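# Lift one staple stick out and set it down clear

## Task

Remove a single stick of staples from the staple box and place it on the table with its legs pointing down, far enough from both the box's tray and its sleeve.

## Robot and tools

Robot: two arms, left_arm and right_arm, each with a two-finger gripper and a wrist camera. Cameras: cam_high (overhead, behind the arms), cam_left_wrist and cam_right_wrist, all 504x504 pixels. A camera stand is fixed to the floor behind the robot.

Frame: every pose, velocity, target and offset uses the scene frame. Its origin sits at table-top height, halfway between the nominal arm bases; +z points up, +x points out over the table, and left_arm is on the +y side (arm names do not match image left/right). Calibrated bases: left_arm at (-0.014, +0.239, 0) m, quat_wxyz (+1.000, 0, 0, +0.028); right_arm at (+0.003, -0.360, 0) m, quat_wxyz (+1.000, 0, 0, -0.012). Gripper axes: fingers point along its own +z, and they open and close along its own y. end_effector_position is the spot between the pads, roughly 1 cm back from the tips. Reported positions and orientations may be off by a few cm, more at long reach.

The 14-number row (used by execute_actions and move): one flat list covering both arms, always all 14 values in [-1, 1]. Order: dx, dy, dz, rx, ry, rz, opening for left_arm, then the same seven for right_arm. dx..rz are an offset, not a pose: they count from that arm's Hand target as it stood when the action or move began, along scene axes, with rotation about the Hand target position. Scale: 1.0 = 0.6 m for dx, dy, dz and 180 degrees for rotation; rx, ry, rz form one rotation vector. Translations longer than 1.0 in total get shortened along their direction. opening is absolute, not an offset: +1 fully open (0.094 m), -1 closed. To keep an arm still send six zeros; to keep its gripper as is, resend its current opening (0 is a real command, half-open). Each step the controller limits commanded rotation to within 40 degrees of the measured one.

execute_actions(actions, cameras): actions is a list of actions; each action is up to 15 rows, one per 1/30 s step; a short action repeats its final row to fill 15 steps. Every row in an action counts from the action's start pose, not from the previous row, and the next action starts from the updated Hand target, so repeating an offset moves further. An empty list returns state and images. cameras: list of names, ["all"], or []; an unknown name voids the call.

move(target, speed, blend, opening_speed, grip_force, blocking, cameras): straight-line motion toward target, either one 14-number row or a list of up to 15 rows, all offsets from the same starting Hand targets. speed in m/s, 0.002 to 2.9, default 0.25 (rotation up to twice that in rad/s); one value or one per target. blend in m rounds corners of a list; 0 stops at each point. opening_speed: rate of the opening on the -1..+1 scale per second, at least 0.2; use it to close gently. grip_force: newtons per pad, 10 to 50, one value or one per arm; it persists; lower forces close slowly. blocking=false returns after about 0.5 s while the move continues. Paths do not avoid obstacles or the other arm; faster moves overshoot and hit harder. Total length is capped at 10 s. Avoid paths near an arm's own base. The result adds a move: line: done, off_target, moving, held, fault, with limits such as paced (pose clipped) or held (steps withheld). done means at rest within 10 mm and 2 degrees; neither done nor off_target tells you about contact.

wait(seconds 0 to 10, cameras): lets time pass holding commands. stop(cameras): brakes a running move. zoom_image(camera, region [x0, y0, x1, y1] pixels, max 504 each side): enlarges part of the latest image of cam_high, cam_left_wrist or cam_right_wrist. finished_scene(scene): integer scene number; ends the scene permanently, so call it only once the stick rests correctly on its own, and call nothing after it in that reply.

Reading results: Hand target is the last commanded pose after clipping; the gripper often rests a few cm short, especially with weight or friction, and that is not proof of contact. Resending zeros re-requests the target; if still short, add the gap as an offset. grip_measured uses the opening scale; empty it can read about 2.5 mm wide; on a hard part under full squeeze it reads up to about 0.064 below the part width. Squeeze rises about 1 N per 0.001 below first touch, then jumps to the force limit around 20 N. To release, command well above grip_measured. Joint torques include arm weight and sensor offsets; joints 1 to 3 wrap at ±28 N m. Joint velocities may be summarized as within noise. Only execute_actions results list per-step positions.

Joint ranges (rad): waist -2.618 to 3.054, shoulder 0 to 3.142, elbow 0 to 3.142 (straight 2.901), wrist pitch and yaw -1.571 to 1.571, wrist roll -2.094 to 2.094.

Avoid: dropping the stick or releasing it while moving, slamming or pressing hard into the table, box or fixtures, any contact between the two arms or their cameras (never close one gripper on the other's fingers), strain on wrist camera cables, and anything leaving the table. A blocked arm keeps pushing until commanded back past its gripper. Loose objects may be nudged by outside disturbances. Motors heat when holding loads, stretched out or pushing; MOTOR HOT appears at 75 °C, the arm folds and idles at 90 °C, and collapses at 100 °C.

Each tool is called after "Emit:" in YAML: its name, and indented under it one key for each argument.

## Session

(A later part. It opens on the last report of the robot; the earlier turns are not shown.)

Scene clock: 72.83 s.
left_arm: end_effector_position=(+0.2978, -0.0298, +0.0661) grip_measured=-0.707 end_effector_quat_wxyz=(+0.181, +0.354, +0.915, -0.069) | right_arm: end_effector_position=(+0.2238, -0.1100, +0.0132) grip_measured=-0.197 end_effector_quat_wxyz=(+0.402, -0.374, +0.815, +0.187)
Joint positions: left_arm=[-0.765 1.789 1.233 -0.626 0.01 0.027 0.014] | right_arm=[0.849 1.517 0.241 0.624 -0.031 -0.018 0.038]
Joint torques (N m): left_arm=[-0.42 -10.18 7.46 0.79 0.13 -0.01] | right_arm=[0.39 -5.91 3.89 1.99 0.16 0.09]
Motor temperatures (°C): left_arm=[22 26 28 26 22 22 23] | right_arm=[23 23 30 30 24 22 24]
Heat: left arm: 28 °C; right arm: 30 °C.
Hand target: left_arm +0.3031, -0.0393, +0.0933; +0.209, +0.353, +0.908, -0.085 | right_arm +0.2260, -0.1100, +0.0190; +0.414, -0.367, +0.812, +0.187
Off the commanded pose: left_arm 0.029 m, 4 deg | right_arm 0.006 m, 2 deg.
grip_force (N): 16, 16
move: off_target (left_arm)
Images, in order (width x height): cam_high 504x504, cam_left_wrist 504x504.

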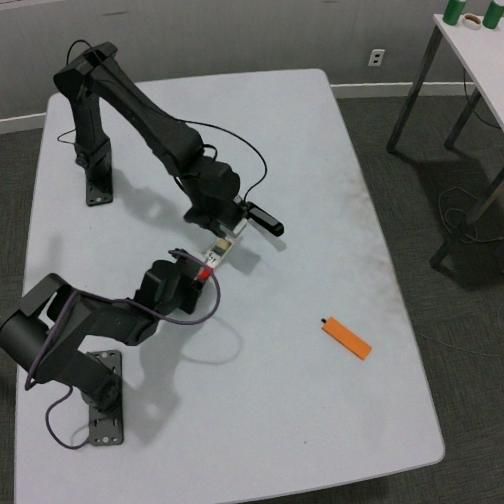

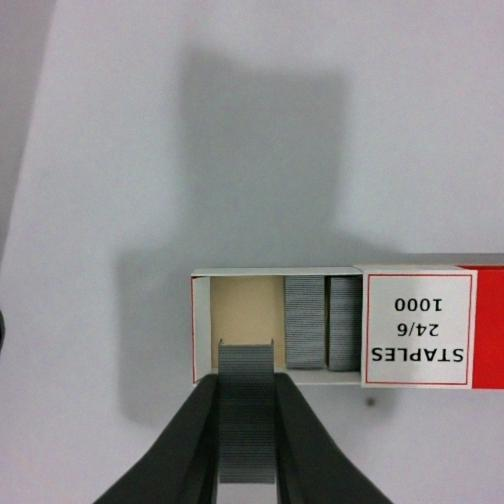

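Emit:
move:
  target:
    - [-0.1352, 0.2288, -0.0138, 0, 0, 0.0556, -0.95, 0, 0, 0, 0, 0, 0, -0.35]
    - [-0.1352, 0.2288, -0.1050, 0, 0, 0.0556, -0.95, 0, 0, 0, 0, 0, 0, -0.35]
  speed: [0.16, 0.08]
  blend: [0.02, 0]
  cameras: ["cam_left_wrist", "cam_high"]

Scene clock: 76.33 s.
left_arm: end_effector_position=(+0.2207, +0.0989, +0.0336) grip_measured=-0.707 end_effector_quat_wxyz=(+0.214, +0.273, +0.936, -0.062) | right_arm: end_effector_position=(+0.2238, -0.1100, +0.0132) grip_measured=-0.197 end_effector_quat_wxyz=(+0.402, -0.374, +0.815, +0.187)
Joint positions: left_arm=[-0.586 1.255 0.563 -0.43 0.015 0.032 0.014] | right_arm=[0.849 1.517 0.241 0.624 -0.031 -0.018 0.038]
Joint torques (N m): left_arm=[0.57 -2.17 4.27 1.21 0.15 0.06] | right_arm=[0.39 -5.94 3.88 1.99 0.17 0.09]
Heat: left arm: 28 °C; right arm: 30 °C.
Hand target: left_arm +0.2219, +0.0980, +0.0303; +0.215, +0.273, +0.935, -0.067 | right_arm +0.2260, -0.1100, +0.0190; +0.414, -0.367, +0.812, +0.187
Off the commanded pose: left_arm 0.004 m, 1 deg | right_arm 0.006 m, 2 deg.
grip_force (N): 16, 16
move: done
Images, in order (width x height): cam_high 504x504, cam_left_wrist 504x504.

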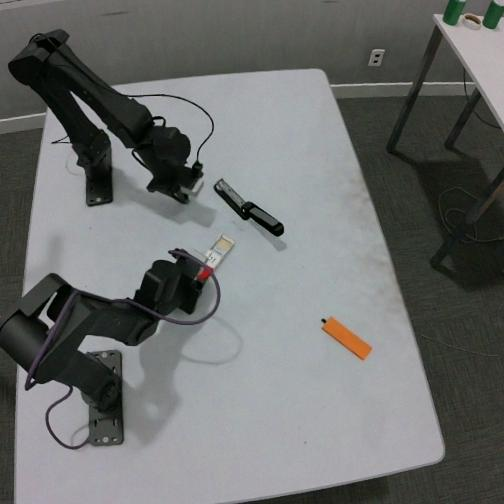

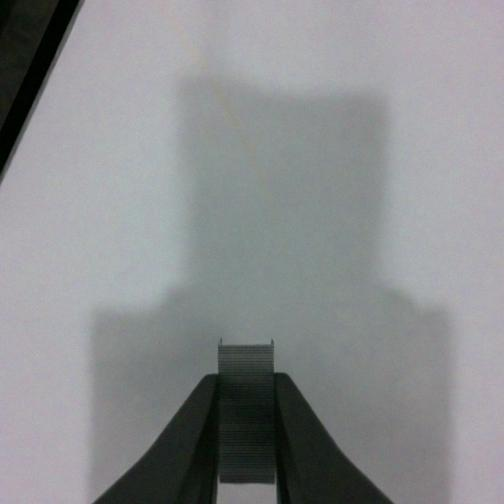

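Emit:
move:
  target: [0, 0, -0.0200, 0, 0, 0, -0.95, 0, 0, 0, 0, 0, 0, -0.35]
  speed: 0.03
  cameras: ["cam_left_wrist"]

Scene clock: 77.67 s.
left_arm: end_effector_position=(+0.2212, +0.0986, +0.0217) grip_measured=-0.707 end_effector_quat_wxyz=(+0.214, +0.273, +0.936, -0.062) | right_arm: end_effector_position=(+0.2238, -0.1100, +0.0132) grip_measured=-0.197 end_effector_quat_wxyz=(+0.402, -0.374, +0.815, +0.187)
Joint positions: left_arm=[-0.586 1.287 0.53 -0.364 0.015 0.032 0.014] | right_arm=[0.849 1.517 0.241 0.624 -0.031 -0.018 0.038]
Joint torques (N m): left_arm=[0.55 -2.45 4.16 1.17 0.14 0.07] | right_arm=[0.38 -5.94 3.89 1.99 0.16 0.1]
Heat: left arm: 28 °C; right arm: 30 °C.
Hand target: left_arm +0.2219, +0.0980, +0.0183; +0.216, +0.273, +0.935, -0.067 | right_arm +0.2260, -0.1100, +0.0190; +0.414, -0.367, +0.812, +0.187
Off the commanded pose: left_arm 0.004 m, 1 deg | right_arm 0.006 m, 2 deg.
grip_force (N): 16, 16
move: done
Images, in order (width x height): cam_left_wrist 504x504.

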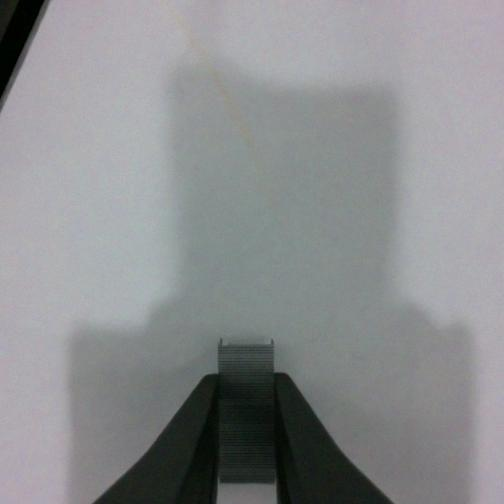

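Emit:
move:
  target: [0, 0, -0.0045, 0, 0, 0, -0.95, 0, 0, 0, 0, 0, 0, -0.35]
  speed: 0.02

Emit:
move:
  target: [0, 0, -0.0035, 0, 0, 0, -0.95, 0, 0, 0, 0, 0, 0, -0.35]
  speed: 0.02
  cameras: ["cam_left_wrist"]

Scene clock: 80.97 s.
left_arm: end_effector_position=(+0.2215, +0.0985, +0.0193) grip_measured=-0.707 end_effector_quat_wxyz=(+0.215, +0.273, +0.936, -0.062) | right_arm: end_effector_position=(+0.2238, -0.1100, +0.0132) grip_measured=-0.197 end_effector_quat_wxyz=(+0.402, -0.374, +0.815, +0.187)
Joint positions: left_arm=[-0.586 1.294 0.524 -0.349 0.015 0.032 0.014] | right_arm=[0.849 1.517 0.241 0.624 -0.031 -0.018 0.038]
Joint torques (N m): left_arm=[0.49 -2.4 4.04 1.26 0.11 0.1] | right_arm=[0.4 -5.94 3.89 1.99 0.16 0.1]
Heat: left arm: 28 °C; right arm: 30 °C.
Hand target: left_arm +0.2219, +0.0980, +0.0155; +0.215, +0.273, +0.935, -0.067 | right_arm +0.2260, -0.1100, +0.0190; +0.414, -0.367, +0.812, +0.187
Off the commanded pose: left_arm 0.004 m, 1 deg | right_arm 0.006 m, 2 deg.
grip_force (N): 16, 16
move: done

Scene clock: 81.83 s.
left_arm: end_effector_position=(+0.2234, +0.0973, +0.0191) grip_measured=-0.707 end_effector_quat_wxyz=(+0.219, +0.272, +0.935, -0.063) | right_arm: end_effector_position=(+0.2238, -0.1100, +0.0132) grip_measured=-0.197 end_effector_quat_wxyz=(+0.402, -0.374, +0.815, +0.187)
Joint positions: left_arm=[-0.586 1.299 0.521 -0.333 0.015 0.032 0.014] | right_arm=[0.849 1.517 0.241 0.624 -0.031 -0.018 0.038]
Joint torques (N m): left_arm=[0.53 -2.19 3.74 1.23 0.16 0.08] | right_arm=[0.39 -5.93 3.88 1.99 0.17 0.09]
Heat: left arm: 28 °C; right arm: 30 °C.
Hand target: left_arm +0.2218, +0.0981, +0.0134; +0.215, +0.273, +0.935, -0.067 | right_arm +0.2260, -0.1100, +0.0190; +0.414, -0.367, +0.812, +0.187
Off the commanded pose: left_arm 0.006 m, 1 deg | right_arm 0.006 m, 2 deg.
grip_force (N): 16, 16
move: done
Images, in order (width x height): cam_left_wrist 504x504.

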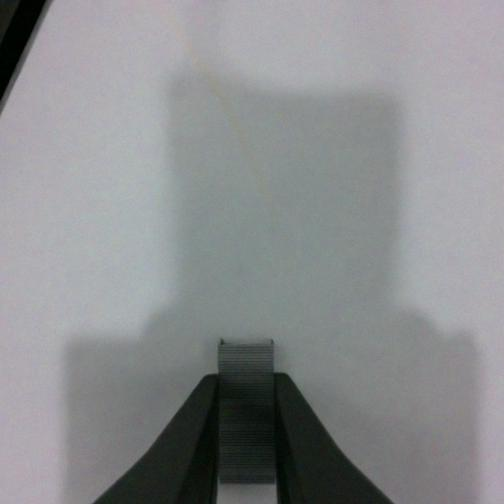

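Emit:
move:
  target: [0, 0, 0.0060, 0, 0, 0, -0.5, 0, 0, 0, 0, 0, 0, 0.15]
  speed: 0.05
  opening_speed: 0.4
  cameras: ["cam_left_wrist", "cam_right_wrist"]

Scene clock: 83.87 s.
left_arm: end_effector_position=(+0.2235, +0.0972, +0.0191) grip_measured=-0.502 end_effector_quat_wxyz=(+0.219, +0.272, +0.935, -0.064) | right_arm: end_effector_position=(+0.2244, -0.1106, +0.0132) grip_measured=+0.148 end_effector_quat_wxyz=(+0.403, -0.373, +0.815, +0.185)
Joint positions: left_arm=[-0.586 1.299 0.521 -0.333 0.016 0.032 0.023] | right_arm=[0.849 1.517 0.241 0.624 -0.026 -0.018 0.054]
Joint torques (N m): left_arm=[0.53 -2.91 4.34 1.04 0.14 0.08] | right_arm=[0.4 -5.94 3.9 1.99 0.12 0.1]
Heat: left arm: 28 °C; right arm: 30 °C.
Hand target: left_arm +0.2218, +0.0980, +0.0170; +0.215, +0.273, +0.935, -0.067 | right_arm +0.2261, -0.1100, +0.0190; +0.414, -0.367, +0.812, +0.187
Off the commanded pose: left_arm 0.003 m, 1 deg | right_arm 0.006 m, 1 deg.
grip_force (N): 16, 16
move: done
Images, in order (width x height): cam_left_wrist 504x504, cam_right_wrist 504x504.

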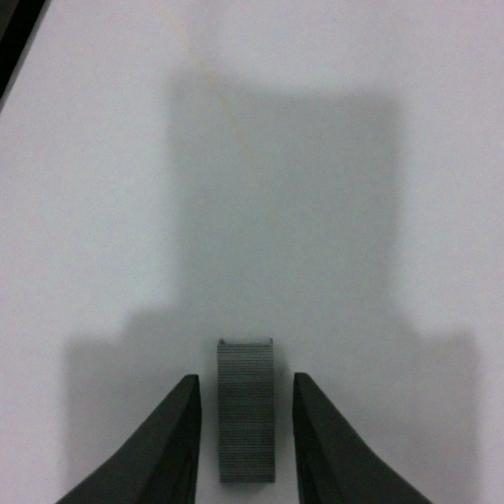

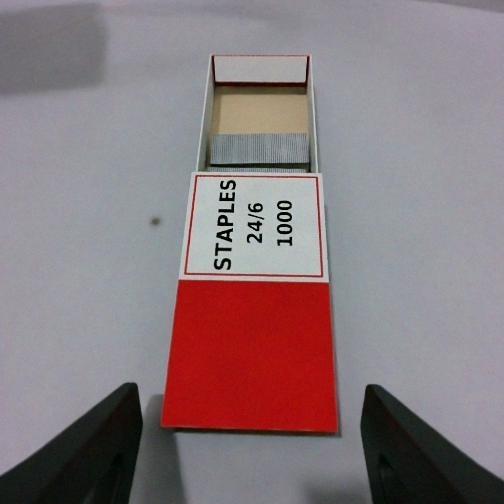

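Emit:
move:
  target: [0, 0, 0.1, 0, 0, 0, -0.5, -0.06, -0.07, 0.05, 0, 0, 0, 0.15]
  speed: 0.1
  cameras: ["all"]

Scene clock: 85.93 s.
left_arm: end_effector_position=(+0.2140, +0.1028, +0.0607) grip_measured=-0.502 end_effector_quat_wxyz=(+0.194, +0.274, +0.940, -0.057) | right_arm: end_effector_position=(+0.1867, -0.1515, +0.0434) grip_measured=+0.148 end_effector_quat_wxyz=(+0.404, -0.372, +0.815, +0.186)
Joint positions: left_arm=[-0.586 1.205 0.666 -0.624 0.016 0.033 0.023] | right_arm=[0.849 0.959 0.131 0.179 -0.026 -0.018 0.054]
Joint torques (N m): left_arm=[0.54 -4.49 7.57 0.78 0.14 0.05] | right_arm=[-0.9 -2.61 6.01 1.86 0 0.02]
Heat: left arm: 28 °C; right arm: 30 °C.
Hand target: left_arm +0.2219, +0.0980, +0.0771; +0.216, +0.273, +0.935, -0.067 | right_arm +0.1901, -0.1519, +0.0490; +0.414, -0.367, +0.812, +0.187
Off the commanded pose: left_arm 0.019 m, 3 deg | right_arm 0.007 m, 1 deg.
grip_force (N): 16, 16
move: off_target (left_arm)

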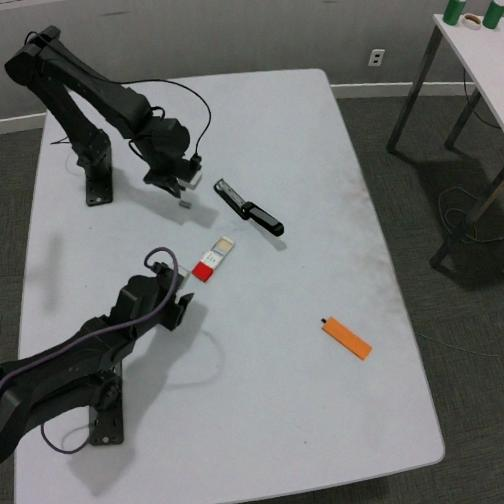

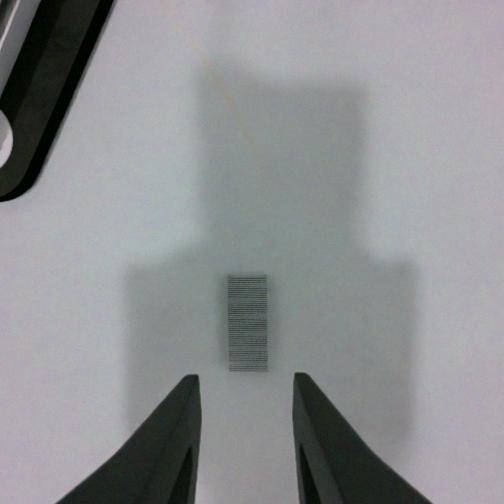

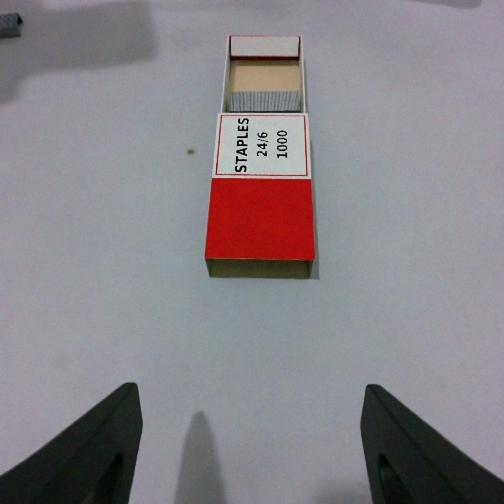

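Emit:
zoom_image:
  camera: "cam_right_wrist"
  region: [0, 0, 60, 60]

Scaled by 8.400 from the camera's 504x504 image, which has a finer 720x720 frame.

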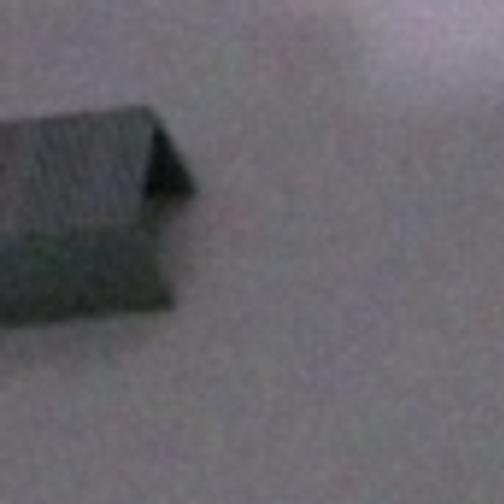

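Legs are down (an open channel is visible underneath), and the stick lies clear of the box.

Emit:
finished_scene:
  scene: 2

The scene is finished: the task was done.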